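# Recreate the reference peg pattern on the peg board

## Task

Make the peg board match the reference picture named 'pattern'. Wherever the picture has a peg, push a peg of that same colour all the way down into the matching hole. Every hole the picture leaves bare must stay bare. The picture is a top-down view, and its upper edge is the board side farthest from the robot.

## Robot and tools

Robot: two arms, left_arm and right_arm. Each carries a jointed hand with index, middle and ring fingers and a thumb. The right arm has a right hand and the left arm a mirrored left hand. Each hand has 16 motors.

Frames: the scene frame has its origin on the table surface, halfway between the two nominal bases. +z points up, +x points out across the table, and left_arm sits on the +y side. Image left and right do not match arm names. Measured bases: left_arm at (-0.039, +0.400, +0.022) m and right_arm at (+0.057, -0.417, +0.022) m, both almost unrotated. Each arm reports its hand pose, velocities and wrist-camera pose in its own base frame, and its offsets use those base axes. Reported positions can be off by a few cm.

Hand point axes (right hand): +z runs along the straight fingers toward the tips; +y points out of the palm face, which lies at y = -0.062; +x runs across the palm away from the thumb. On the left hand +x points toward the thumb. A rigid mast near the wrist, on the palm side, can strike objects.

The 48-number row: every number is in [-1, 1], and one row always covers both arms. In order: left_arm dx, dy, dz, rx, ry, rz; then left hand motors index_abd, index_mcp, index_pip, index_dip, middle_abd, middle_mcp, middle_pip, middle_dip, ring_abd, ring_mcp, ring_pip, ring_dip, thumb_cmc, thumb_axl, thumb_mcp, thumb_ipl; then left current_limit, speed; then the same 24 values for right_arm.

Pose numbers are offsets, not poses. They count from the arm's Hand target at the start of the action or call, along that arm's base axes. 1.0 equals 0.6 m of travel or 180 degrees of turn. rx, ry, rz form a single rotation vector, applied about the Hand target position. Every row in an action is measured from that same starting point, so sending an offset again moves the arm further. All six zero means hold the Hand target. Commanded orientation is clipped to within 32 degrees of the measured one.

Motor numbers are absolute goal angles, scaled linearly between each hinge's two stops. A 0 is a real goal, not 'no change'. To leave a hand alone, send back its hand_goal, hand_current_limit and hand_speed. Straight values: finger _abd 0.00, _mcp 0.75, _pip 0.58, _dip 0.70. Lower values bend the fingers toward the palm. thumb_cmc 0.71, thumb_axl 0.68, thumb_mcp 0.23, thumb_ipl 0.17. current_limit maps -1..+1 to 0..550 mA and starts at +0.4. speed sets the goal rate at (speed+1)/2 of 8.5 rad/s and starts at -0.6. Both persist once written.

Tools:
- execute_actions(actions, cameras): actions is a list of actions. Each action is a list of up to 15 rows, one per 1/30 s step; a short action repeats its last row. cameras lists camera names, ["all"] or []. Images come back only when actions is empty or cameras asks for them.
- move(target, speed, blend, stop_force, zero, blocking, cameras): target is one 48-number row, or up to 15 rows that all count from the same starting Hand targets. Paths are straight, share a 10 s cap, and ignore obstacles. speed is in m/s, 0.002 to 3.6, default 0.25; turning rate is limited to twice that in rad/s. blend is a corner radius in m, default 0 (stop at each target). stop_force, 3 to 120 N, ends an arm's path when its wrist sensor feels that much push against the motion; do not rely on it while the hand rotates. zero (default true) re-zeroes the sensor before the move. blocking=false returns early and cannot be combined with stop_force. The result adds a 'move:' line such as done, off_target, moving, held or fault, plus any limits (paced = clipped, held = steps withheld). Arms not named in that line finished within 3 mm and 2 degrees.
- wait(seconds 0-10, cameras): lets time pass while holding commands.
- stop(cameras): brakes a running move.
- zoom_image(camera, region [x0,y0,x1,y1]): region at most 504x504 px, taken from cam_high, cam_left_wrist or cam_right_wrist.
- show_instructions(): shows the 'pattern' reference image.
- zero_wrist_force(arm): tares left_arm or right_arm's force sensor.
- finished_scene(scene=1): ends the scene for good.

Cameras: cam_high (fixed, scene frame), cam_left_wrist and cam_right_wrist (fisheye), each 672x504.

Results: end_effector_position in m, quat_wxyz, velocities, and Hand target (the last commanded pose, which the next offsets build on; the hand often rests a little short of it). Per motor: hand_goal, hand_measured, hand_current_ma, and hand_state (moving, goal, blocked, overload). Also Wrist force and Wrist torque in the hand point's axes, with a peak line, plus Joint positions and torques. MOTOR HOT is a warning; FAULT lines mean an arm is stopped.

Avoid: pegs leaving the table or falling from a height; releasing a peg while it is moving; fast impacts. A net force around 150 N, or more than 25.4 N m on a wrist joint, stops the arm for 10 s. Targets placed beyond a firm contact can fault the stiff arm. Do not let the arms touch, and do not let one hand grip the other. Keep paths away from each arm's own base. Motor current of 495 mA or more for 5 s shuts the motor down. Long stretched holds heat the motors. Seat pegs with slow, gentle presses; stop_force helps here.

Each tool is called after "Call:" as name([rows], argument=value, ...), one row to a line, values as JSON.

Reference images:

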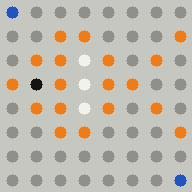

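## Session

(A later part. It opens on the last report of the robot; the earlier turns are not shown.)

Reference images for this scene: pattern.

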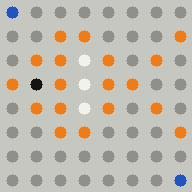

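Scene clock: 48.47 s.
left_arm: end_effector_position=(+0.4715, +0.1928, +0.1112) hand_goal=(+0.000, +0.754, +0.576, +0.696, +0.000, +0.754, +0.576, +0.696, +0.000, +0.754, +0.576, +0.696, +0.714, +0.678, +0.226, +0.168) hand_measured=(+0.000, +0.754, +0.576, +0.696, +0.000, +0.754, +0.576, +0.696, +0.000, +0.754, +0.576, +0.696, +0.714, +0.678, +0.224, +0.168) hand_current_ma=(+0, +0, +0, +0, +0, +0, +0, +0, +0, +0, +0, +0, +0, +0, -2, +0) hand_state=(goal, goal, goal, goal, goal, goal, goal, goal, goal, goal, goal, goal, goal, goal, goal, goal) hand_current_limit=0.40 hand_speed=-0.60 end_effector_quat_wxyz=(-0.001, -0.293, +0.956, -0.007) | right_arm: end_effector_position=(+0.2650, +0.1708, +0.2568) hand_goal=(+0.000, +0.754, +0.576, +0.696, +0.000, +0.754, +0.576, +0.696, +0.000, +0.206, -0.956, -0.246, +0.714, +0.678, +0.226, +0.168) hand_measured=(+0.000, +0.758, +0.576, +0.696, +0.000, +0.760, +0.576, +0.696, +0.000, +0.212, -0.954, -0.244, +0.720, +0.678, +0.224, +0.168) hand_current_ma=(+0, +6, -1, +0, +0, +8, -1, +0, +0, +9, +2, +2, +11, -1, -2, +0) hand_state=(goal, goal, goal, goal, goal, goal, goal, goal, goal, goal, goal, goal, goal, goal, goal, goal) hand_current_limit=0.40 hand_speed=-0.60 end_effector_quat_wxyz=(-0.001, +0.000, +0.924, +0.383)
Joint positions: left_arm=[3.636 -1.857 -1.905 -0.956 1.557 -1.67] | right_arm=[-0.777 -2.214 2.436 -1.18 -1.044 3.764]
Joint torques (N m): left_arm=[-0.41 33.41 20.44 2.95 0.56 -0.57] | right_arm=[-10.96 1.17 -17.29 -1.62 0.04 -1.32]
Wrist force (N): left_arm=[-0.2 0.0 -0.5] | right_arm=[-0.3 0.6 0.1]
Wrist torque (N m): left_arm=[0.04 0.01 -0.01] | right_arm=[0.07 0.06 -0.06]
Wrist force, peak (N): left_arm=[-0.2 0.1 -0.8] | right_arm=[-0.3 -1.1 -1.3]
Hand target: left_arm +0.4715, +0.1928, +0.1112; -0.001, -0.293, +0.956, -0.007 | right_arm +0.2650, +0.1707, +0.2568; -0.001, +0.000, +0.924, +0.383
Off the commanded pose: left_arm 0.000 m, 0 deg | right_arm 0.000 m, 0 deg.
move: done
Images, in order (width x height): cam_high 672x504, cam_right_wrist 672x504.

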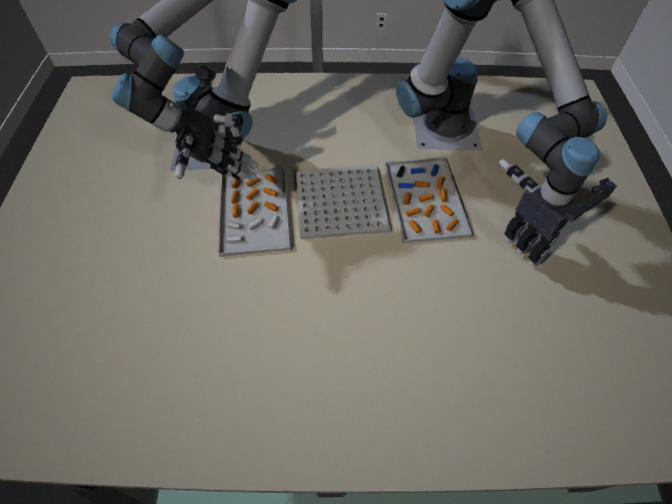

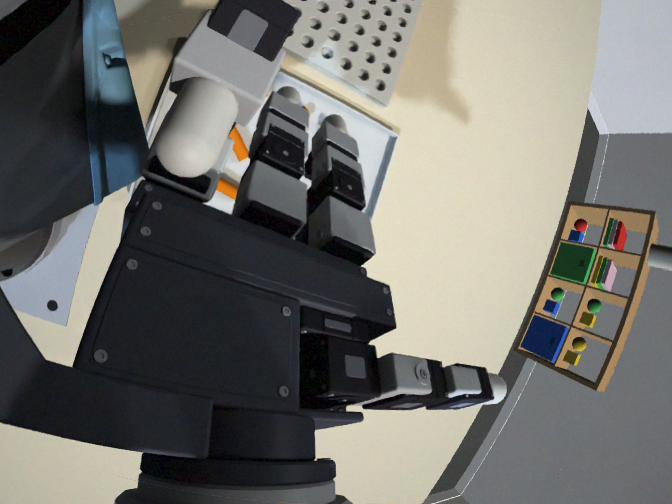

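Call:
move(target=[0,0,0,0,0,0, 0,0.754,0.576,0.696,0,0.754,0.576,0.696,0,0.754,0.576,0.696,0.714,0.678,0.226,0.168,0.4,-0.6, 0.213,0.1747,-0.0613,-0.4999,-0.0136,0.0135, 0,0.754,0.576,0.696,0,0.754,0.576,0.696,0,0.205,-0.956,-0.246,0.714,0.678,0.226,0.168,0.4,-0.6], speed=0.2, cameras=["cam_high","cam_right_wrist"])

Scene clock: 61.73 s.
left_arm: end_effector_position=(+0.4715, +0.1928, +0.1112) hand_goal=(+0.000, +0.754, +0.576, +0.696, +0.000, +0.754, +0.576, +0.696, +0.000, +0.754, +0.576, +0.696, +0.714, +0.678, +0.226, +0.168) hand_measured=(+0.000, +0.754, +0.576, +0.696, +0.000, +0.754, +0.576, +0.696, +0.000, +0.754, +0.576, +0.696, +0.714, +0.678, +0.224, +0.168) hand_current_ma=(+0, +0, +0, +0, +0, +0, +0, +0, +0, +0, +0, +0, +0, +0, -2, +0) hand_state=(goal, goal, goal, goal, goal, goal, goal, goal, goal, goal, goal, goal, goal, goal, goal, goal) hand_current_limit=0.40 hand_speed=-0.60 end_effector_quat_wxyz=(-0.001, -0.293, +0.956, -0.007) | right_arm: end_effector_position=(+0.3928, +0.2756, +0.2199) hand_goal=(+0.000, +0.754, +0.576, +0.696, +0.000, +0.754, +0.576, +0.696, +0.000, +0.206, -0.956, -0.246, +0.714, +0.678, +0.226, +0.168) hand_measured=(+0.000, +0.750, +0.576, +0.696, +0.000, +0.748, +0.576, +0.696, +0.000, +0.210, -0.954, -0.244, +0.710, +0.678, +0.224, +0.168) hand_current_ma=(+0, -7, -1, +0, +0, -9, -1, +0, +0, +4, +2, +2, -7, -1, -3, +0) hand_state=(goal, goal, goal, goal, goal, goal, goal, goal, goal, goal, goal, goal, goal, goal, goal, goal) hand_current_limit=0.40 hand_speed=-0.60 end_effector_quat_wxyz=(+0.010, -0.025, +0.923, -0.383)
Joint positions: left_arm=[3.636 -1.857 -1.905 -0.956 1.557 -1.67] | right_arm=[0.544 -1.481 1.742 -1.39 -2.244 5.359]
Joint torques (N m): left_arm=[0.04 33.33 22.12 3.1 0.91 -0.9] | right_arm=[-11.46 -35.15 -23.18 -1.19 -1.37 0.17]
Wrist force (N): left_arm=[-0.3 0.0 -0.4] | right_arm=[0.2 -0.2 -0.4]
Wrist torque (N m): left_arm=[0.04 0.02 -0.03] | right_arm=[-0.06 0.05 0.12]
Wrist force, peak (N): left_arm=[-0.3 0.0 -0.8] | right_arm=[-0.7 0.8 -0.6]
Hand target: left_arm +0.4715, +0.1928, +0.1112; -0.001, -0.293, +0.956, -0.007 | right_arm +0.3928, +0.2756, +0.2200; +0.010, -0.025, +0.923, -0.383
Off the commanded pose: left_arm 0.000 m, 0 deg | right_arm 0.000 m, 0 deg.
move: done
Images, in order (width x height): cam_high 672x504, cam_right_wrist 672x504.

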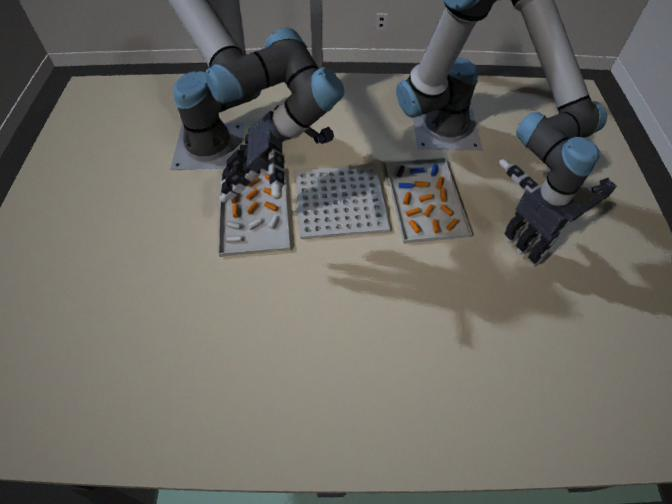

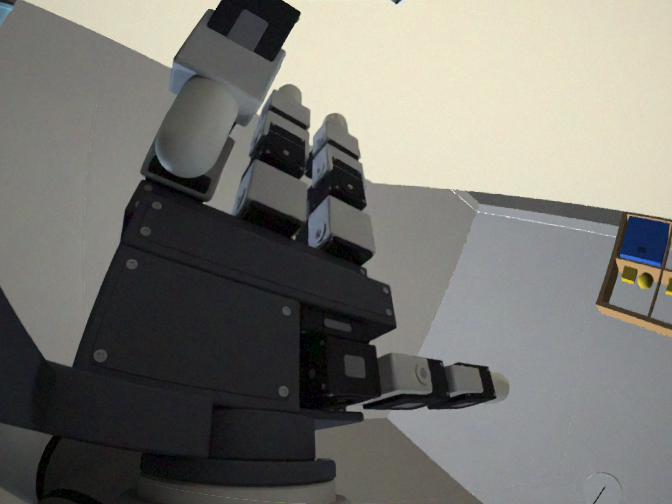

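Call:
move(target=[0,0,0,0,0,0, 0,0.754,0.576,0.696,0,0.754,0.576,0.696,0,0.754,0.576,0.696,0.714,0.678,0.226,0.168,0.4,-0.6, 0,0,-0.2575,0,0,0, 0,0.754,0.576,0.696,0,0.754,0.576,0.696,0,0.205,-0.956,-0.246,0.714,0.678,0.226,0.168,0.4,-0.6], speed=0.15, stop_force=8, cameras=["cam_high","cam_right_wrist"])

Call:
zoom_image(camera="cam_high", region=[210, 160, 310, 260])

Call:
zoom_image(camera="cam_right_wrist", region=[200, 0, 440, 180])

Scene clock: 64.43 s.
left_arm: end_effector_position=(+0.4715, +0.1928, +0.1112) hand_goal=(+0.000, +0.754, +0.576, +0.696, +0.000, +0.754, +0.576, +0.696, +0.000, +0.754, +0.576, +0.696, +0.714, +0.678, +0.226, +0.168) hand_measured=(+0.000, +0.754, +0.576, +0.696, +0.000, +0.754, +0.576, +0.696, +0.000, +0.754, +0.576, +0.696, +0.714, +0.678, +0.224, +0.168) hand_current_ma=(+0, +0, +0, +0, +0, +0, +0, +0, +0, +0, +0, +0, +0, +0, -2, +0) hand_state=(goal, goal, goal, goal, goal, goal, goal, goal, goal, goal, goal, goal, goal, goal, goal, goal) hand_current_limit=0.40 hand_speed=-0.60 end_effector_quat_wxyz=(-0.001, -0.293, +0.956, -0.007) | right_arm: end_effector_position=(+0.3928, +0.2756, +0.0655) hand_goal=(+0.000, +0.754, +0.576, +0.696, +0.000, +0.754, +0.576, +0.696, +0.000, +0.206, -0.956, -0.246, +0.714, +0.678, +0.226, +0.168) hand_measured=(+0.000, +0.748, +0.576, +0.696, +0.000, +0.748, +0.576, +0.696, +0.000, +0.210, -0.954, -0.244, +0.708, +0.678, +0.224, +0.168) hand_current_ma=(+0, -8, -1, +0, +0, -11, -1, +0, +0, +4, +2, +2, -7, -1, -3, +0) hand_state=(goal, goal, goal, goal, goal, goal, goal, goal, goal, goal, goal, goal, goal, goal, goal, goal) hand_current_limit=0.40 hand_speed=-0.60 end_effector_quat_wxyz=(+0.010, -0.025, +0.923, -0.383)
Joint positions: left_arm=[3.636 -1.857 -1.905 -0.956 1.557 -1.67] | right_arm=[0.544 -1.312 1.979 -1.797 -2.244 5.359]
Joint torques (N m): left_arm=[-1.2 34.49 21.05 2.99 0.98 -0.81] | right_arm=[-10.18 -45.16 -19.68 -3.44 0.76 0.68]
Wrist force (N): left_arm=[-0.1 0.0 -0.4] | right_arm=[-0.2 0.1 -0.7]
Wrist torque (N m): left_arm=[0.04 0.01 -0.01] | right_arm=[-0.04 0.10 0.09]
Wrist force, peak (N): left_arm=[-0.3 0.0 -0.7] | right_arm=[0.0 -1.6 -1.8]
Hand target: left_arm +0.4715, +0.1928, +0.1112; -0.001, -0.293, +0.956, -0.007 | right_arm +0.3928, +0.2756, +0.0655; +0.010, -0.025, +0.923, -0.383
Off the commanded pose: left_arm 0.000 m, 0 deg | right_arm 0.000 m, 0 deg.
move: done
Images, in order (width x height): cam_high 672x504, cam_right_wrist 672x504.

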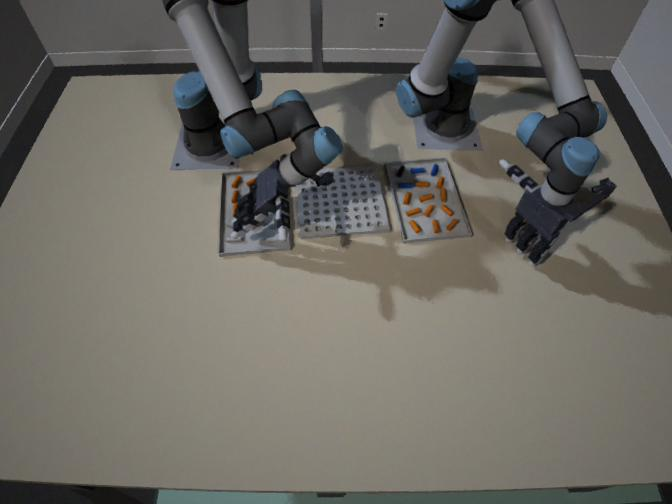

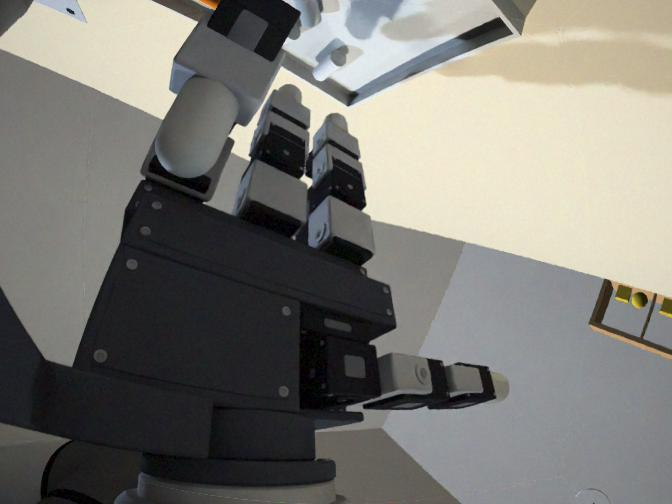

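Scaled by 5.040 from the camera's 672x504 image, which has a finer 960x720 frame.

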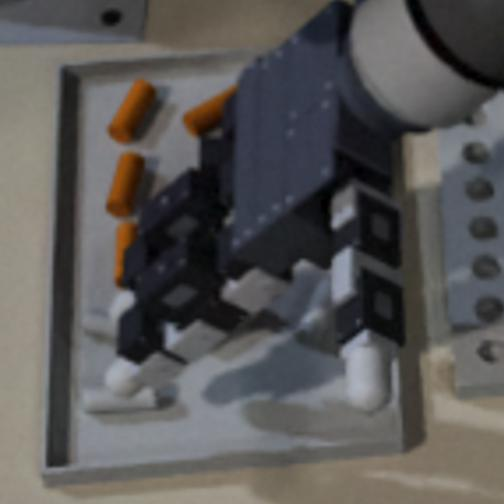

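Scaled by 2.100 from the camera's 672x504 image, which has a finer 960x720 frame.

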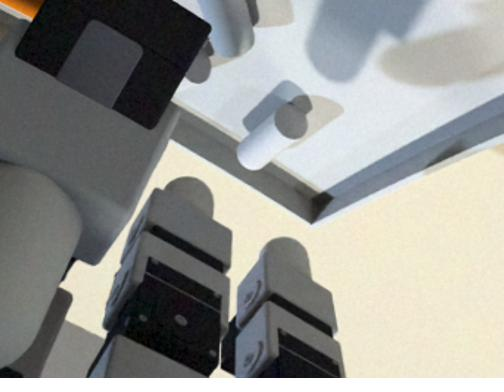

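Call:
move(target=[0,0,0,0,0,0, 0,0.754,0.576,0.696,0,0.754,0.576,0.696,0,0.754,0.576,0.696,0.714,0.678,0.226,0.168,0.4,-0.6, 0,0,-0.0883,0,0,0, 0,0.754,0.576,0.696,0,0.754,0.576,0.696,0,0.205,-0.956,-0.246,0.714,0.678,0.226,0.168,0.4,-0.6], speed=0.03, stop_force=4, cameras=["cam_high","cam_right_wrist"])

Call:
zoom_image(camera="cam_high", region=[210, 180, 290, 260])

Call:
zoom_image(camera="cam_right_wrist", region=[200, 0, 440, 180])

Scene clock: 68.90 s.
left_arm: end_effector_position=(+0.4715, +0.1928, +0.1112) hand_goal=(+0.000, +0.754, +0.576, +0.696, +0.000, +0.754, +0.576, +0.696, +0.000, +0.754, +0.576, +0.696, +0.714, +0.678, +0.226, +0.168) hand_measured=(+0.000, +0.754, +0.576, +0.696, +0.000, +0.754, +0.576, +0.696, +0.000, +0.754, +0.576, +0.696, +0.714, +0.678, +0.224, +0.168) hand_current_ma=(+0, +0, +0, +0, +0, +0, +0, +0, +0, +0, +0, +0, +0, +0, -2, +0) hand_state=(goal, goal, goal, goal, goal, goal, goal, goal, goal, goal, goal, goal, goal, goal, goal, goal) hand_current_limit=0.40 hand_speed=-0.60 end_effector_quat_wxyz=(-0.001, -0.293, +0.956, -0.007) | right_arm: end_effector_position=(+0.3928, +0.2755, +0.0163) hand_goal=(+0.000, +0.754, +0.576, +0.696, +0.000, +0.754, +0.576, +0.696, +0.000, +0.206, -0.956, -0.246, +0.714, +0.678, +0.226, +0.168) hand_measured=(+0.000, +0.754, +0.582, +0.700, +0.000, +0.754, +0.582, +0.698, +0.000, +0.210, -0.954, -0.244, +0.708, +0.678, +0.224, +0.168) hand_current_ma=(+0, +1, +9, +5, +0, +1, +8, +1, +0, +4, +2, +2, -8, -1, -3, +0) hand_state=(goal, goal, goal, goal, goal, goal, goal, goal, goal, goal, goal, goal, goal, goal, goal, goal) hand_current_limit=0.40 hand_speed=-0.60 end_effector_quat_wxyz=(+0.010, -0.025, +0.923, -0.383)
Joint positions: left_arm=[3.636 -1.857 -1.905 -0.956 1.557 -1.67] | right_arm=[0.544 -1.226 2.026 -1.929 -2.244 5.36]
Joint torques (N m): left_arm=[-1.01 34.3 22.52 3.56 0.66 -0.96] | right_arm=[-7.97 -47.17 -26.21 -3.4 0.88 0.71]
Wrist force (N): left_arm=[-0.1 -0.3 -0.2] | right_arm=[0.4 -0.8 -0.6]
Wrist torque (N m): left_arm=[-0.02 0.01 -0.01] | right_arm=[0.00 0.08 0.14]
Wrist force, peak (N): left_arm=[-0.2 -0.2 -0.8] | right_arm=[0.4 -2.2 -4.2]
Hand target: left_arm +0.4715, +0.1928, +0.1112; -0.001, -0.293, +0.956, -0.007 | right_arm +0.3928, +0.2755, +0.0163; +0.010, -0.025, +0.923, -0.383 (not the last commanded pose)
Off the commanded pose: left_arm 0.000 m, 0 deg | right_arm 0.004 m, 0 deg.
move: contact (right_arm)
Images, in order (width x height): cam_high 672x504, cam_right_wrist 672x504.

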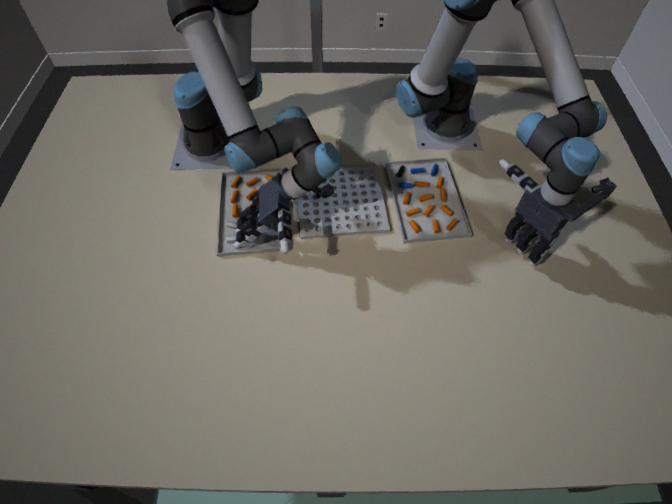

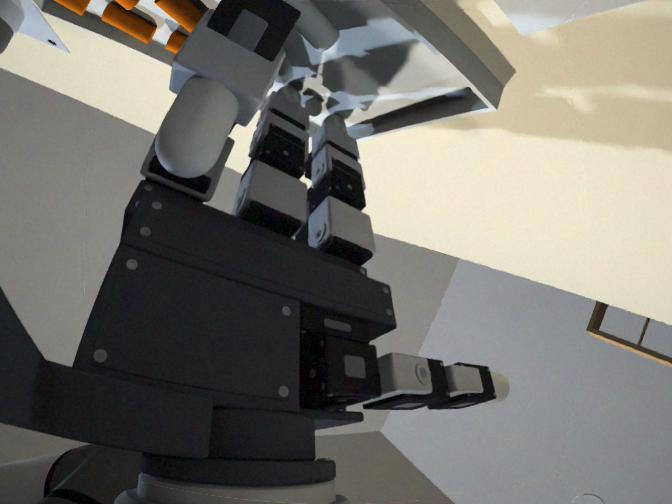

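Scaled by 6.300 from the camera's 672x504 image, which has a finer 960x720 frame.

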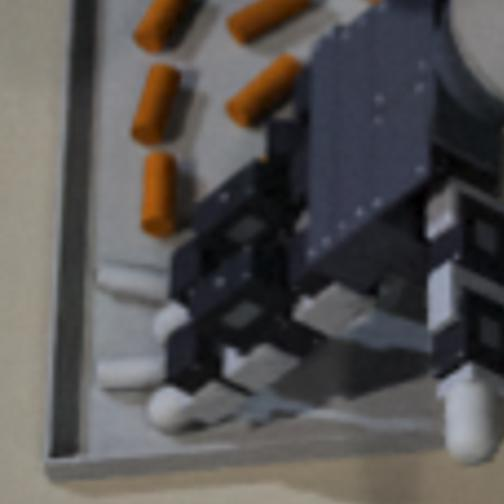

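Scaled by 2.100 from the camera's 672x504 image, which has a finer 960x720 frame.

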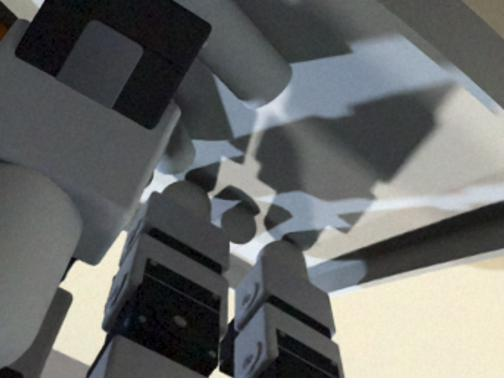

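Call:
move(target=[0,0,0,0,0,0, 0,0.754,0.576,0.696,0,0.754,0.576,0.696,0,0.754,0.576,0.696,0.714,0.678,0.226,0.168,0.4,-0.6, 0,0,0.0025,0,0,0, 0,0.754,0.576,0.696,0,0.754,0.576,0.696,0,0.205,-0.956,-0.246,0.714,0.678,0.226,0.168,0.4,-0.8], speed=0.03)

Call:
move(target=[0,0,0,0,0,0, 0,0.754,0.576,0.696,0,0.754,0.576,0.696,0,0.754,0.576,0.696,0.714,0.678,0.226,0.168,0.4,-0.6, 0,0,0,0,0,0, -0.11,0.754,0.576,0.696,0.11,0.754,0.576,0.696,0,0.205,-0.956,-0.246,0.714,0.678,0.226,0.168,0.4,-0.8], speed=0.03, cameras=["cam_high","cam_right_wrist"])

Call:
zoom_image(camera="cam_high", region=[210, 180, 290, 260])

Call:
zoom_image(camera="cam_right_wrist", region=[200, 0, 440, 180])

Scene clock: 70.27 s.
left_arm: end_effector_position=(+0.4715, +0.1928, +0.1112) hand_goal=(+0.000, +0.754, +0.576, +0.696, +0.000, +0.754, +0.576, +0.696, +0.000, +0.754, +0.576, +0.696, +0.714, +0.678, +0.226, +0.168) hand_measured=(+0.000, +0.754, +0.576, +0.696, +0.000, +0.754, +0.576, +0.696, +0.000, +0.754, +0.576, +0.696, +0.714, +0.678, +0.224, +0.168) hand_current_ma=(+0, +0, +0, +0, +0, +0, +0, +0, +0, +0, +0, +0, +0, +0, -2, +0) hand_state=(goal, goal, goal, goal, goal, goal, goal, goal, goal, goal, goal, goal, goal, goal, goal, goal) hand_current_limit=0.40 hand_speed=-0.60 end_effector_quat_wxyz=(-0.001, -0.293, +0.956, -0.007) | right_arm: end_effector_position=(+0.3928, +0.2755, +0.0178) hand_goal=(+0.000, +0.754, +0.576, +0.696, +0.000, +0.754, +0.576, +0.696, +0.000, +0.206, -0.956, -0.246, +0.714, +0.678, +0.226, +0.168) hand_measured=(+0.000, +0.750, +0.576, +0.698, +0.000, +0.748, +0.576, +0.698, +0.000, +0.210, -0.954, -0.244, +0.708, +0.678, +0.224, +0.168) hand_current_ma=(+0, -7, +1, +3, +0, -9, +1, +1, +0, +4, +2, +2, -8, -1, -3, +0) hand_state=(goal, goal, goal, goal, goal, goal, goal, goal, goal, goal, goal, goal, goal, goal, goal, goal) hand_current_limit=0.40 hand_speed=-0.80 end_effector_quat_wxyz=(+0.010, -0.025, +0.923, -0.383)
Joint positions: left_arm=[3.636 -1.857 -1.905 -0.956 1.557 -1.67] | right_arm=[0.544 -1.229 2.025 -1.925 -2.244 5.36]
Joint torques (N m): left_arm=[-0.22 33.75 22.84 3.56 1.1 -0.95] | right_arm=[-7.57 -42.37 -25.76 -0.99 0.83 0.58]
Wrist force (N): left_arm=[-0.1 0.0 -0.3] | right_arm=[0.2 -0.1 -0.6]
Wrist torque (N m): left_arm=[0.03 0.00 -0.01] | right_arm=[-0.04 0.06 0.13]
Wrist force, peak (N): left_arm=[-0.2 -0.2 -0.9] | right_arm=[0.5 -0.9 -0.7]
Hand target: left_arm +0.4715, +0.1928, +0.1112; -0.001, -0.293, +0.956, -0.007 | right_arm +0.3928, +0.2755, +0.0178; +0.010, -0.025, +0.923, -0.383
Off the commanded pose: left_arm 0.000 m, 0 deg | right_arm 0.000 m, 0 deg.
move: done

Scene clock: 70.77 s.
left_arm: end_effector_position=(+0.4715, +0.1928, +0.1112) hand_goal=(+0.000, +0.754, +0.576, +0.696, +0.000, +0.754, +0.576, +0.696, +0.000, +0.754, +0.576, +0.696, +0.714, +0.678, +0.226, +0.168) hand_measured=(+0.000, +0.754, +0.576, +0.696, +0.000, +0.754, +0.576, +0.696, +0.000, +0.754, +0.576, +0.696, +0.714, +0.678, +0.224, +0.168) hand_current_ma=(+0, +0, +0, +0, +0, +0, +0, +0, +0, +0, +0, +0, +0, +0, -2, +0) hand_state=(goal, goal, goal, goal, goal, goal, goal, goal, goal, goal, goal, goal, goal, goal, goal, goal) hand_current_limit=0.40 hand_speed=-0.60 end_effector_quat_wxyz=(-0.001, -0.293, +0.956, -0.007) | right_arm: end_effector_position=(+0.3928, +0.2756, +0.0178) hand_goal=(-0.110, +0.754, +0.576, +0.696, +0.110, +0.754, +0.576, +0.696, +0.000, +0.206, -0.956, -0.246, +0.714, +0.678, +0.226, +0.168) hand_measured=(-0.060, +0.748, +0.576, +0.698, +0.058, +0.748, +0.576, +0.698, +0.000, +0.210, -0.954, -0.244, +0.708, +0.678, +0.224, +0.168) hand_current_ma=(+116, -8, +0, +3, -119, -9, +1, +1, +0, +4, +2, +2, -8, -1, -3, +0) hand_state=(blocked, goal, goal, goal, blocked, goal, goal, goal, goal, goal, goal, goal, goal, goal, goal, goal) hand_current_limit=0.40 hand_speed=-0.80 end_effector_quat_wxyz=(+0.010, -0.025, +0.923, -0.383)
Joint positions: left_arm=[3.636 -1.857 -1.905 -0.956 1.557 -1.67] | right_arm=[0.544 -1.229 2.025 -1.925 -2.244 5.36]
Joint torques (N m): left_arm=[0.39 35.49 21.47 3.35 1.28 -0.81] | right_arm=[-7.77 -34.98 -21.75 -2.27 0.86 0.65]
Wrist force (N): left_arm=[-0.3 -0.1 -0.3] | right_arm=[0.0 -0.2 -0.4]
Wrist torque (N m): left_arm=[0.01 0.04 -0.03] | right_arm=[-0.07 0.07 0.12]
Wrist force, peak (N): left_arm=[-0.2 0.1 -0.7] | right_arm=[0.2 -0.4 -0.6]
Hand target: left_arm +0.4715, +0.1928, +0.1112; -0.001, -0.293, +0.956, -0.007 | right_arm +0.3928, +0.2755, +0.0178; +0.010, -0.025, +0.923, -0.383
Off the commanded pose: left_arm 0.000 m, 0 deg | right_arm 0.000 m, 0 deg.
move: done
Images, in order (width x height): cam_high 672x504, cam_right_wrist 672x504.

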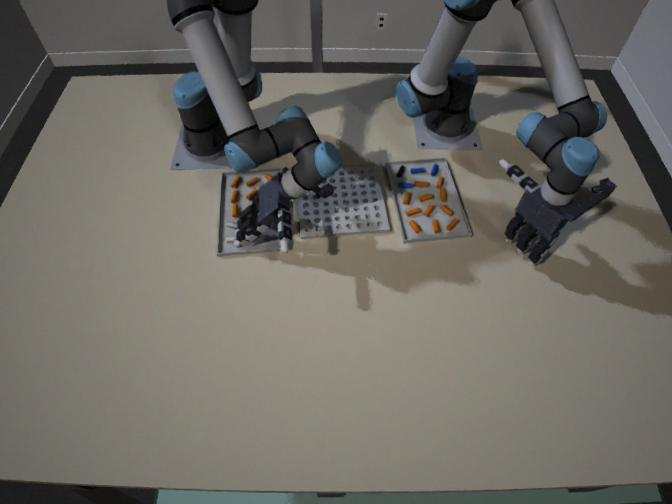

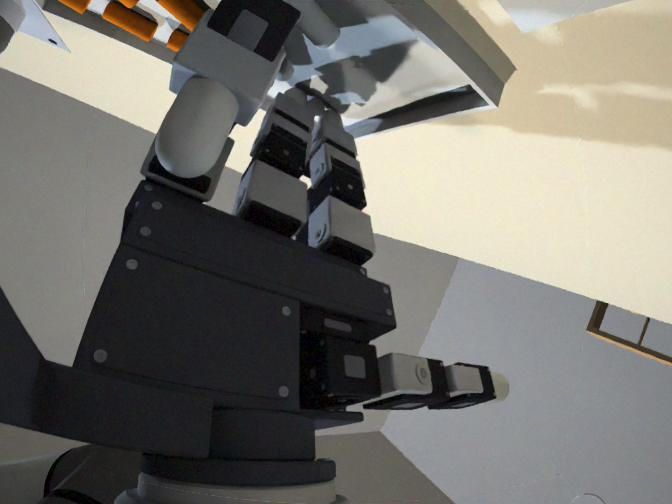

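Scaled by 6.300 from the camera's 672x504 image, which has a finer 960x720 frame.

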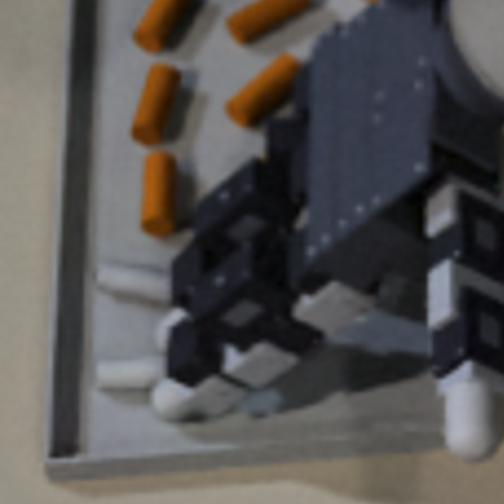

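Scaled by 2.100 from the camera's 672x504 image, which has a finer 960x720 frame.

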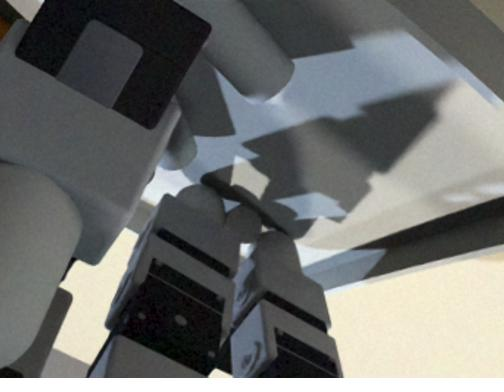

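Call:
move([
  [0,0,0,0,0,0, 0,0.754,0.576,0.696,0,0.754,0.576,0.696,0,0.754,0.576,0.696,0.714,0.678,0.226,0.168,0.4,-0.6, 0,0,0,0,0,0, -0.18,0.754,0.576,0.696,0.18,0.754,0.576,0.696,0,0.205,-0.956,-0.246,0.714,0.678,0.226,0.168,0.4,-0.8],
  [0,0,0,0,0,0, 0,0.754,0.576,0.696,0,0.754,0.576,0.696,0,0.754,0.576,0.696,0.714,0.678,0.226,0.168,0.4,-0.6, 0,0,0.1,0,0,0, -0.18,0.754,0.576,0.696,0.18,0.754,0.576,0.696,0,0.205,-0.956,-0.246,0.714,0.678,0.226,0.168,0.4,-0.8],
], speed=0.06, cameras=["cam_high","cam_right_wrist"])

Call:
zoom_image(camera="cam_high", region=[210, 160, 310, 260])

Call:
zoom_image(camera="cam_right_wrist", region=[200, 0, 440, 180])

Scene clock: 73.37 s.
left_arm: end_effector_position=(+0.4715, +0.1928, +0.1112) hand_goal=(+0.000, +0.754, +0.576, +0.696, +0.000, +0.754, +0.576, +0.696, +0.000, +0.754, +0.576, +0.696, +0.714, +0.678, +0.226, +0.168) hand_measured=(+0.000, +0.754, +0.576, +0.696, +0.000, +0.754, +0.576, +0.696, +0.000, +0.754, +0.576, +0.696, +0.714, +0.678, +0.224, +0.168) hand_current_ma=(+0, +0, +0, +0, +0, +0, +0, +0, +0, +0, +0, +0, +0, +0, -2, +0) hand_state=(goal, goal, goal, goal, goal, goal, goal, goal, goal, goal, goal, goal, goal, goal, goal, goal) hand_current_limit=0.40 hand_speed=-0.60 end_effector_quat_wxyz=(-0.001, -0.293, +0.956, -0.007) | right_arm: end_effector_position=(+0.3929, +0.2756, +0.0779) hand_goal=(-0.180, +0.754, +0.576, +0.696, +0.180, +0.754, +0.576, +0.696, +0.000, +0.206, -0.956, -0.246, +0.714, +0.678, +0.226, +0.168) hand_measured=(-0.066, +0.748, +0.576, +0.698, +0.060, +0.748, +0.576, +0.698, +0.000, +0.210, -0.954, -0.244, +0.708, +0.678, +0.224, +0.168) hand_current_ma=(+337, -10, +0, +2, -362, -9, +1, +1, +0, +4, +2, +2, -8, -1, -3, +0) hand_state=(blocked, goal, goal, goal, blocked, goal, goal, goal, goal, goal, goal, goal, goal, goal, goal, goal) hand_current_limit=0.40 hand_speed=-0.80 end_effector_quat_wxyz=(+0.010, -0.025, +0.924, -0.383)
Joint positions: left_arm=[3.636 -1.857 -1.905 -0.956 1.557 -1.67] | right_arm=[0.544 -1.331 1.965 -1.764 -2.244 5.359]
Joint torques (N m): left_arm=[-0.4 34.29 21.82 3.52 1.02 -0.85] | right_arm=[-10.48 -15.99 -12.36 -3.23 -0.77 0.79]
Wrist force (N): left_arm=[-0.1 -0.1 -0.3] | right_arm=[0.2 -0.2 -0.5]
Wrist torque (N m): left_arm=[0.02 0.01 -0.01] | right_arm=[-0.09 0.05 0.13]
Wrist force, peak (N): left_arm=[-0.3 0.1 -0.8] | right_arm=[0.1 -0.4 -0.9]
Hand target: left_arm +0.4715, +0.1928, +0.1112; -0.001, -0.293, +0.956, -0.007 | right_arm +0.3928, +0.2755, +0.0778; +0.010, -0.025, +0.923, -0.383
Off the commanded pose: left_arm 0.000 m, 0 deg | right_arm 0.000 m, 0 deg.
move: done
Images, in order (width x height): cam_high 672x504, cam_right_wrist 672x504.

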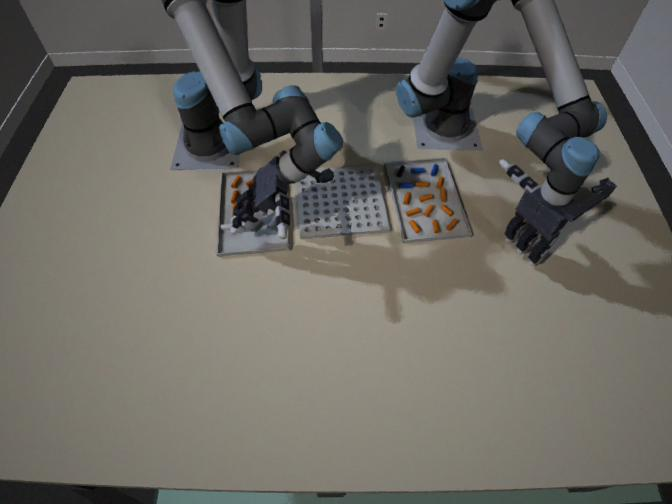

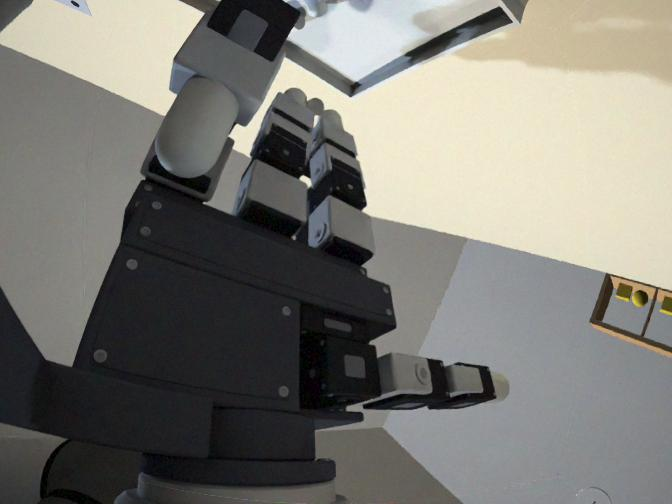

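Scaled by 5.040 from the camera's 672x504 image, which has a finer 960x720 frame.

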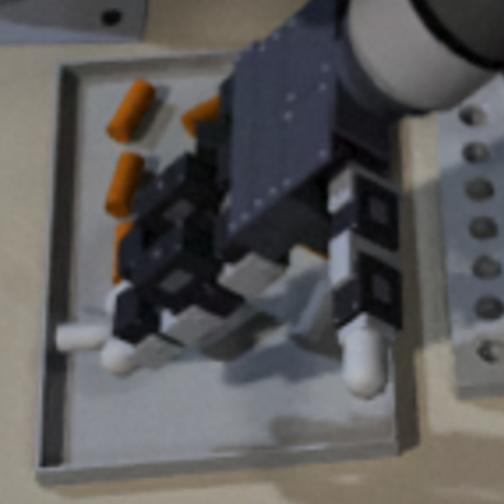

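Scaled by 2.100 from the camera's 672x504 image, which has a finer 960x720 frame.

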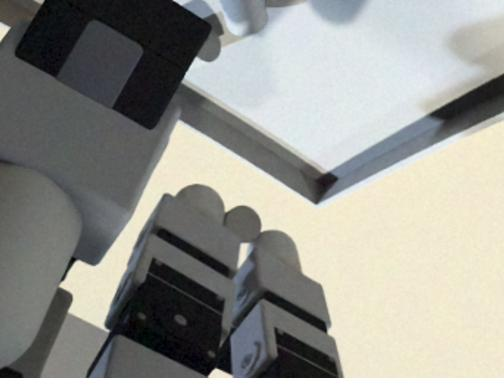

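Call:
move([
  [0,0,0,0,0,0, 0,0.754,0.576,0.696,0,0.754,0.576,0.696,0,0.754,0.576,0.696,0.714,0.678,0.226,0.168,0.4,-0.6, 0,0,0.287,0,0,0, -0.18,0.754,0.576,0.696,0.18,0.754,0.576,0.696,0,0.205,-0.956,-0.246,0.714,0.678,0.226,0.168,0.4,-0.8],
  [0,0,0,0,0,0, 0,0.754,0.576,0.696,0,0.754,0.576,0.696,0,0.754,0.576,0.696,0.714,0.678,0.226,0.168,0.4,-0.6, -0.36,0.2555,0.287,0.4589,0.2251,0.2000, -0.18,0.754,0.576,0.696,0.18,0.754,0.576,0.696,0,0.205,-0.956,-0.246,0.714,0.678,0.226,0.168,0.4,-0.8],
  [0,0,0,0,0,0, 0,0.754,0.576,0.696,0,0.754,0.576,0.696,0,0.754,0.576,0.696,0.714,0.678,0.226,0.168,0.4,-0.6, -0.36,0.2555,0.187,0.4589,0.2251,0.2000, -0.18,0.754,0.576,0.696,0.18,0.754,0.576,0.696,0,0.205,-0.956,-0.246,0.714,0.678,0.226,0.168,0.4,-0.8],
], speed=0.25, blend=[0.03,0.03,0], cameras=["cam_high","cam_right_wrist"])

Call:
zoom_image(camera="cam_high", region=[280, 140, 400, 240])

Call:
zoom_image(camera="cam_right_wrist", region=[200, 0, 440, 180])

Scene clock: 81.00 s.
left_arm: end_effector_position=(+0.4715, +0.1928, +0.1112) hand_goal=(+0.000, +0.754, +0.576, +0.696, +0.000, +0.754, +0.576, +0.696, +0.000, +0.754, +0.576, +0.696, +0.714, +0.678, +0.226, +0.168) hand_measured=(+0.000, +0.754, +0.576, +0.696, +0.000, +0.754, +0.576, +0.696, +0.000, +0.754, +0.576, +0.696, +0.714, +0.678, +0.224, +0.168) hand_current_ma=(+0, +0, +0, +0, +0, +0, +0, +0, +0, +0, +0, +0, +0, +0, -2, +0) hand_state=(goal, goal, goal, goal, goal, goal, goal, goal, goal, goal, goal, goal, goal, goal, goal, goal) hand_current_limit=0.40 hand_speed=-0.60 end_effector_quat_wxyz=(-0.001, -0.293, +0.956, -0.007) | right_arm: end_effector_position=(+0.1768, +0.4289, +0.1901) hand_goal=(-0.180, +0.754, +0.576, +0.696, +0.180, +0.754, +0.576, +0.696, +0.000, +0.206, -0.956, -0.246, +0.714, +0.678, +0.226, +0.168) hand_measured=(-0.066, +0.758, +0.576, +0.698, +0.060, +0.760, +0.576, +0.698, +0.000, +0.212, -0.954, -0.244, +0.720, +0.678, +0.224, +0.168) hand_current_ma=(+337, +5, +0, +2, -362, +10, +0, +1, +0, +9, +2, +2, +8, -1, -3, +0) hand_state=(blocked, goal, goal, goal, blocked, goal, goal, goal, goal, goal, goal, goal, goal, goal, goal, goal) hand_current_limit=0.40 hand_speed=-0.80 end_effector_quat_wxyz=(-0.160, -0.384, +0.840, +0.348)
Joint positions: left_arm=[3.636 -1.857 -1.905 -0.956 1.557 -1.67] | right_arm=[0.359 -1.542 2.239 -1.821 -0.902 4.056]
Joint torques (N m): left_arm=[-0.56 35.37 22.71 3.76 1.14 -0.97] | right_arm=[8.14 -19.89 -13.28 -3.24 1.41 -1.08]
Wrist force (N): left_arm=[-0.3 -0.3 -0.4] | right_arm=[-0.2 0.3 0.1]
Wrist torque (N m): left_arm=[0.01 0.03 -0.02] | right_arm=[0.01 0.05 -0.05]
Wrist force, peak (N): left_arm=[-0.3 -0.4 -0.8] | right_arm=[0.2 2.2 1.2]
Hand target: left_arm +0.4715, +0.1928, +0.1112; -0.001, -0.293, +0.956, -0.007 | right_arm +0.1768, +0.4288, +0.1900; -0.160, -0.385, +0.840, +0.348
Off the commanded pose: left_arm 0.000 m, 0 deg | right_arm 0.000 m, 0 deg.
move: done
Images, in order (width x height): cam_high 672x504, cam_right_wrist 672x504.

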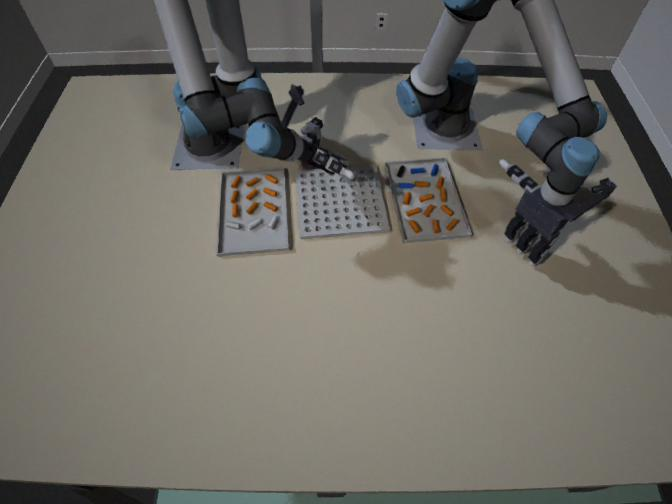

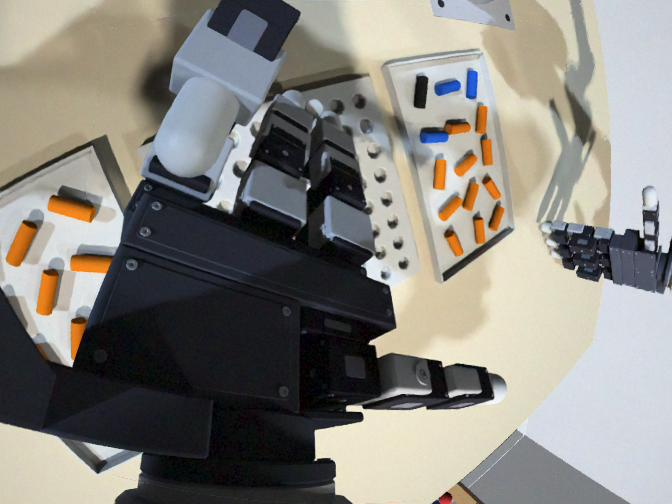

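Scaled by 4.200 from the camera's 672x504 image, which has a finer 960x720 frame.

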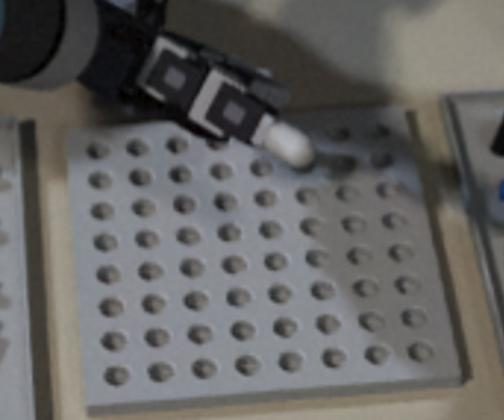

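Scaled by 2.100 from the camera's 672x504 image, which has a finer 960x720 frame.

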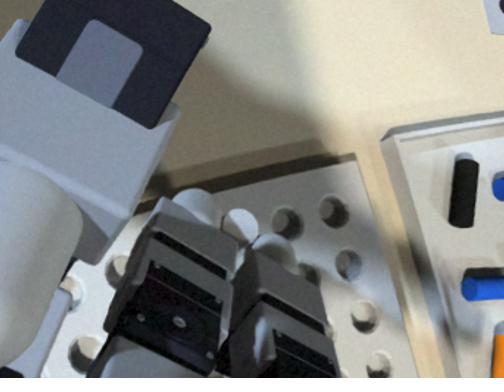

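Call:
move(target=[0,0,0,0,0,0, 0,0.754,0.576,0.696,0,0.754,0.576,0.696,0,0.754,0.576,0.696,0.714,0.678,0.226,0.168,0.4,-0.6, 0,0,-0.09,0,0,0, -0.18,0.754,0.576,0.696,0.18,0.754,0.576,0.696,0,0.205,-0.956,-0.246,0.714,0.678,0.226,0.168,0.4,-0.8], speed=0.02, stop_force=3, cameras=["cam_high","cam_right_wrist"])

Call:
zoom_image(camera="cam_right_wrist", region=[260, 60, 400, 165])

Scene clock: 86.10 s.
left_arm: end_effector_position=(+0.4715, +0.1928, +0.1112) hand_goal=(+0.000, +0.754, +0.576, +0.696, +0.000, +0.754, +0.576, +0.696, +0.000, +0.754, +0.576, +0.696, +0.714, +0.678, +0.226, +0.168) hand_measured=(+0.000, +0.754, +0.576, +0.696, +0.000, +0.754, +0.576, +0.696, +0.000, +0.754, +0.576, +0.696, +0.714, +0.678, +0.224, +0.168) hand_current_ma=(+0, +0, +0, +0, +0, +0, +0, +0, +0, +0, +0, +0, +0, +0, -2, +0) hand_state=(goal, goal, goal, goal, goal, goal, goal, goal, goal, goal, goal, goal, goal, goal, goal, goal) hand_current_limit=0.40 hand_speed=-0.60 end_effector_quat_wxyz=(-0.001, -0.293, +0.956, -0.007) | right_arm: end_effector_position=(+0.1768, +0.4288, +0.1583) hand_goal=(-0.180, +0.754, +0.576, +0.696, +0.180, +0.754, +0.576, +0.696, +0.000, +0.206, -0.956, -0.246, +0.714, +0.678, +0.226, +0.168) hand_measured=(-0.068, +0.742, +0.564, +0.690, +0.060, +0.744, +0.566, +0.692, +0.000, +0.212, -0.954, -0.244, +0.720, +0.678, +0.224, +0.168) hand_current_ma=(+334, -23, -21, -9, -362, -20, -16, -6, +0, +9, +2, +2, +8, -1, -3, +0) hand_state=(blocked, goal, goal, goal, blocked, goal, goal, goal, goal, goal, goal, goal, goal, goal, goal, goal) hand_current_limit=0.40 hand_speed=-0.80 end_effector_quat_wxyz=(-0.160, -0.385, +0.840, +0.348)
Joint positions: left_arm=[3.636 -1.857 -1.905 -0.956 1.557 -1.67] | right_arm=[0.359 -1.476 2.278 -1.925 -0.902 4.055]
Joint torques (N m): left_arm=[-1.1 36.36 22.87 3.98 1.4 -1.04] | right_arm=[4.03 -35.47 -26.28 -3.07 0.04 -0.92]
Wrist force (N): left_arm=[-0.1 0.0 -0.6] | right_arm=[0.0 1.4 -0.8]
Wrist torque (N m): left_arm=[0.06 0.01 -0.02] | right_arm=[0.03 0.11 -0.03]
Wrist force, peak (N): left_arm=[-0.4 0.1 -0.8] | right_arm=[0.2 3.1 -2.4]
Hand target: left_arm +0.4715, +0.1928, +0.1112; -0.001, -0.293, +0.956, -0.007 | right_arm +0.1768, +0.4288, +0.1583; -0.160, -0.385, +0.840, +0.348 (not the last commanded pose)
Off the commanded pose: left_arm 0.000 m, 0 deg | right_arm 0.022 m, 0 deg.
move: contact (right_arm)
Images, in order (width x height): cam_high 672x504, cam_right_wrist 672x504.

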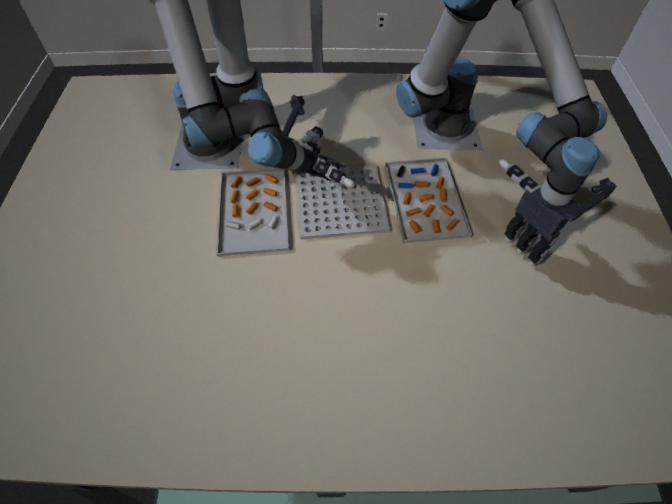

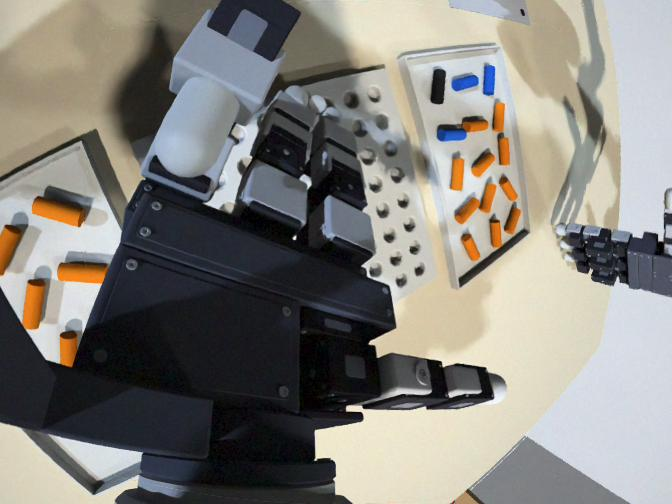

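Scaled by 3.600 from the camera's 672x504 image, which has a finer 960x720 frame.

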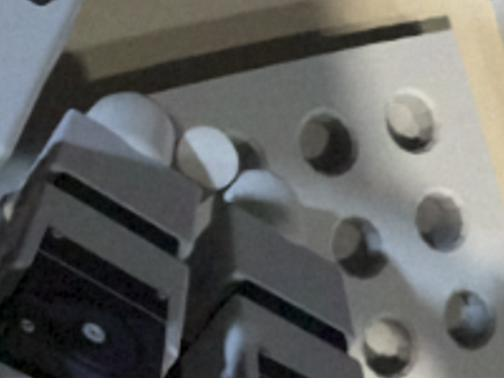

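Call:
move(target=[0,0,0,0,0,0, 0,0.754,0.576,0.696,0,0.754,0.576,0.696,0,0.754,0.576,0.696,0.714,0.678,0.226,0.168,0.4,-0.6, 0,0,0.02,0,0,0, -0.18,0.754,0.576,0.696,0.18,0.754,0.576,0.696,0,0.205,-0.956,-0.246,-0.571,0.678,-0.281,-0.643,0.4,-0.8], speed=0.05, cameras=["cam_high","cam_right_wrist"])

Call:
zoom_image(camera="cam_right_wrist", region=[260, 60, 400, 165])

Call:
zoom_image(camera="cam_high", region=[300, 140, 380, 200])

Scene clock: 91.67 s.
left_arm: end_effector_position=(+0.4715, +0.1928, +0.1112) hand_goal=(+0.000, +0.754, +0.576, +0.696, +0.000, +0.754, +0.576, +0.696, +0.000, +0.754, +0.576, +0.696, +0.714, +0.678, +0.226, +0.168) hand_measured=(+0.000, +0.754, +0.576, +0.696, +0.000, +0.754, +0.576, +0.696, +0.000, +0.754, +0.576, +0.696, +0.714, +0.678, +0.224, +0.168) hand_current_ma=(+0, +0, +0, +0, +0, +0, +0, +0, +0, +0, +0, +0, +0, +0, -2, +0) hand_state=(goal, goal, goal, goal, goal, goal, goal, goal, goal, goal, goal, goal, goal, goal, goal, goal) hand_current_limit=0.40 hand_speed=-0.60 end_effector_quat_wxyz=(-0.001, -0.293, +0.956, -0.007) | right_arm: end_effector_position=(+0.1768, +0.4288, +0.1703) hand_goal=(-0.180, +0.754, +0.576, +0.696, +0.180, +0.754, +0.576, +0.696, +0.000, +0.206, -0.956, -0.246, -0.570, +0.678, -0.280, -0.642) hand_measured=(-0.068, +0.756, +0.574, +0.694, +0.060, +0.760, +0.576, +0.694, +0.000, +0.212, -0.954, -0.244, -0.566, +0.678, -0.282, -0.640) hand_current_ma=(+334, +3, -1, -3, -362, +7, +0, -2, +0, +9, +2, +2, +4, +0, -2, +2) hand_state=(blocked, goal, goal, goal, blocked, goal, goal, goal, goal, goal, goal, goal, goal, goal, goal, goal) hand_current_limit=0.40 hand_speed=-0.80 end_effector_quat_wxyz=(-0.160, -0.385, +0.840, +0.348)
Joint positions: left_arm=[3.636 -1.857 -1.905 -0.956 1.557 -1.67] | right_arm=[0.359 -1.502 2.264 -1.886 -0.902 4.055]
Joint torques (N m): left_arm=[0.47 36.28 21.87 3.96 1.41 -0.92] | right_arm=[7.36 -5.08 -9.72 -3.25 1.29 -1.52]
Wrist force (N): left_arm=[-0.3 -0.2 -0.5] | right_arm=[-0.3 0.2 0.0]
Wrist torque (N m): left_arm=[0.01 0.03 -0.02] | right_arm=[0.06 0.03 -0.09]
Wrist force, peak (N): left_arm=[-0.5 0.1 -0.6] | right_arm=[0.2 1.8 -1.0]
Hand target: left_arm +0.4715, +0.1928, +0.1112; -0.001, -0.293, +0.956, -0.007 | right_arm +0.1768, +0.4288, +0.1703; -0.160, -0.385, +0.840, +0.348
Off the commanded pose: left_arm 0.000 m, 0 deg | right_arm 0.000 m, 0 deg.
move: done
Images, in order (width x height): cam_high 672x504, cam_right_wrist 672x504.

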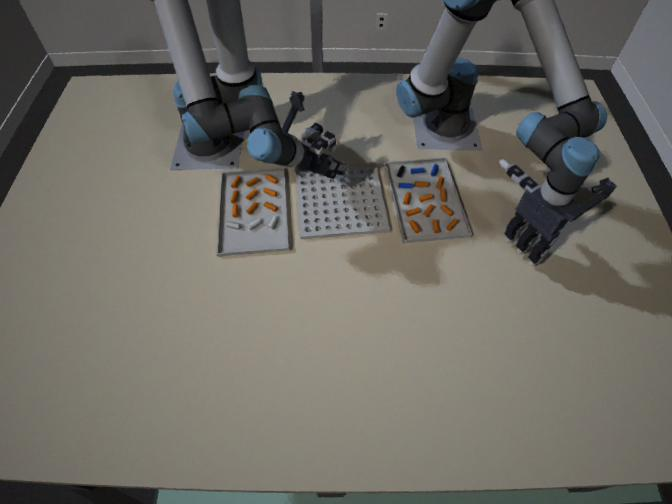

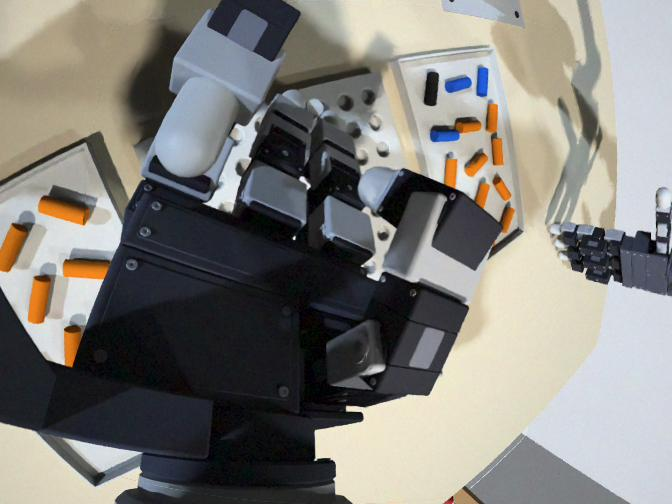

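Scaled by 3.600 from the camera's 672x504 image, which has a finer 960x720 frame.

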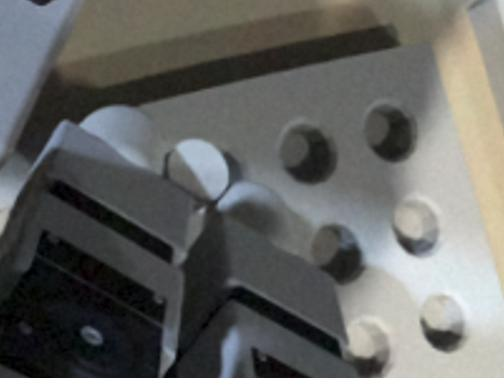

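Scaled by 6.300 from the camera's 672x504 image, which has a finer 960x720 frame.

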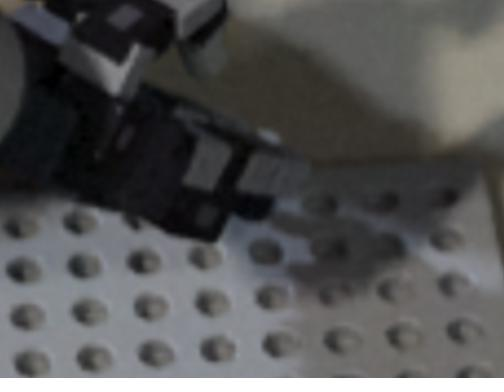

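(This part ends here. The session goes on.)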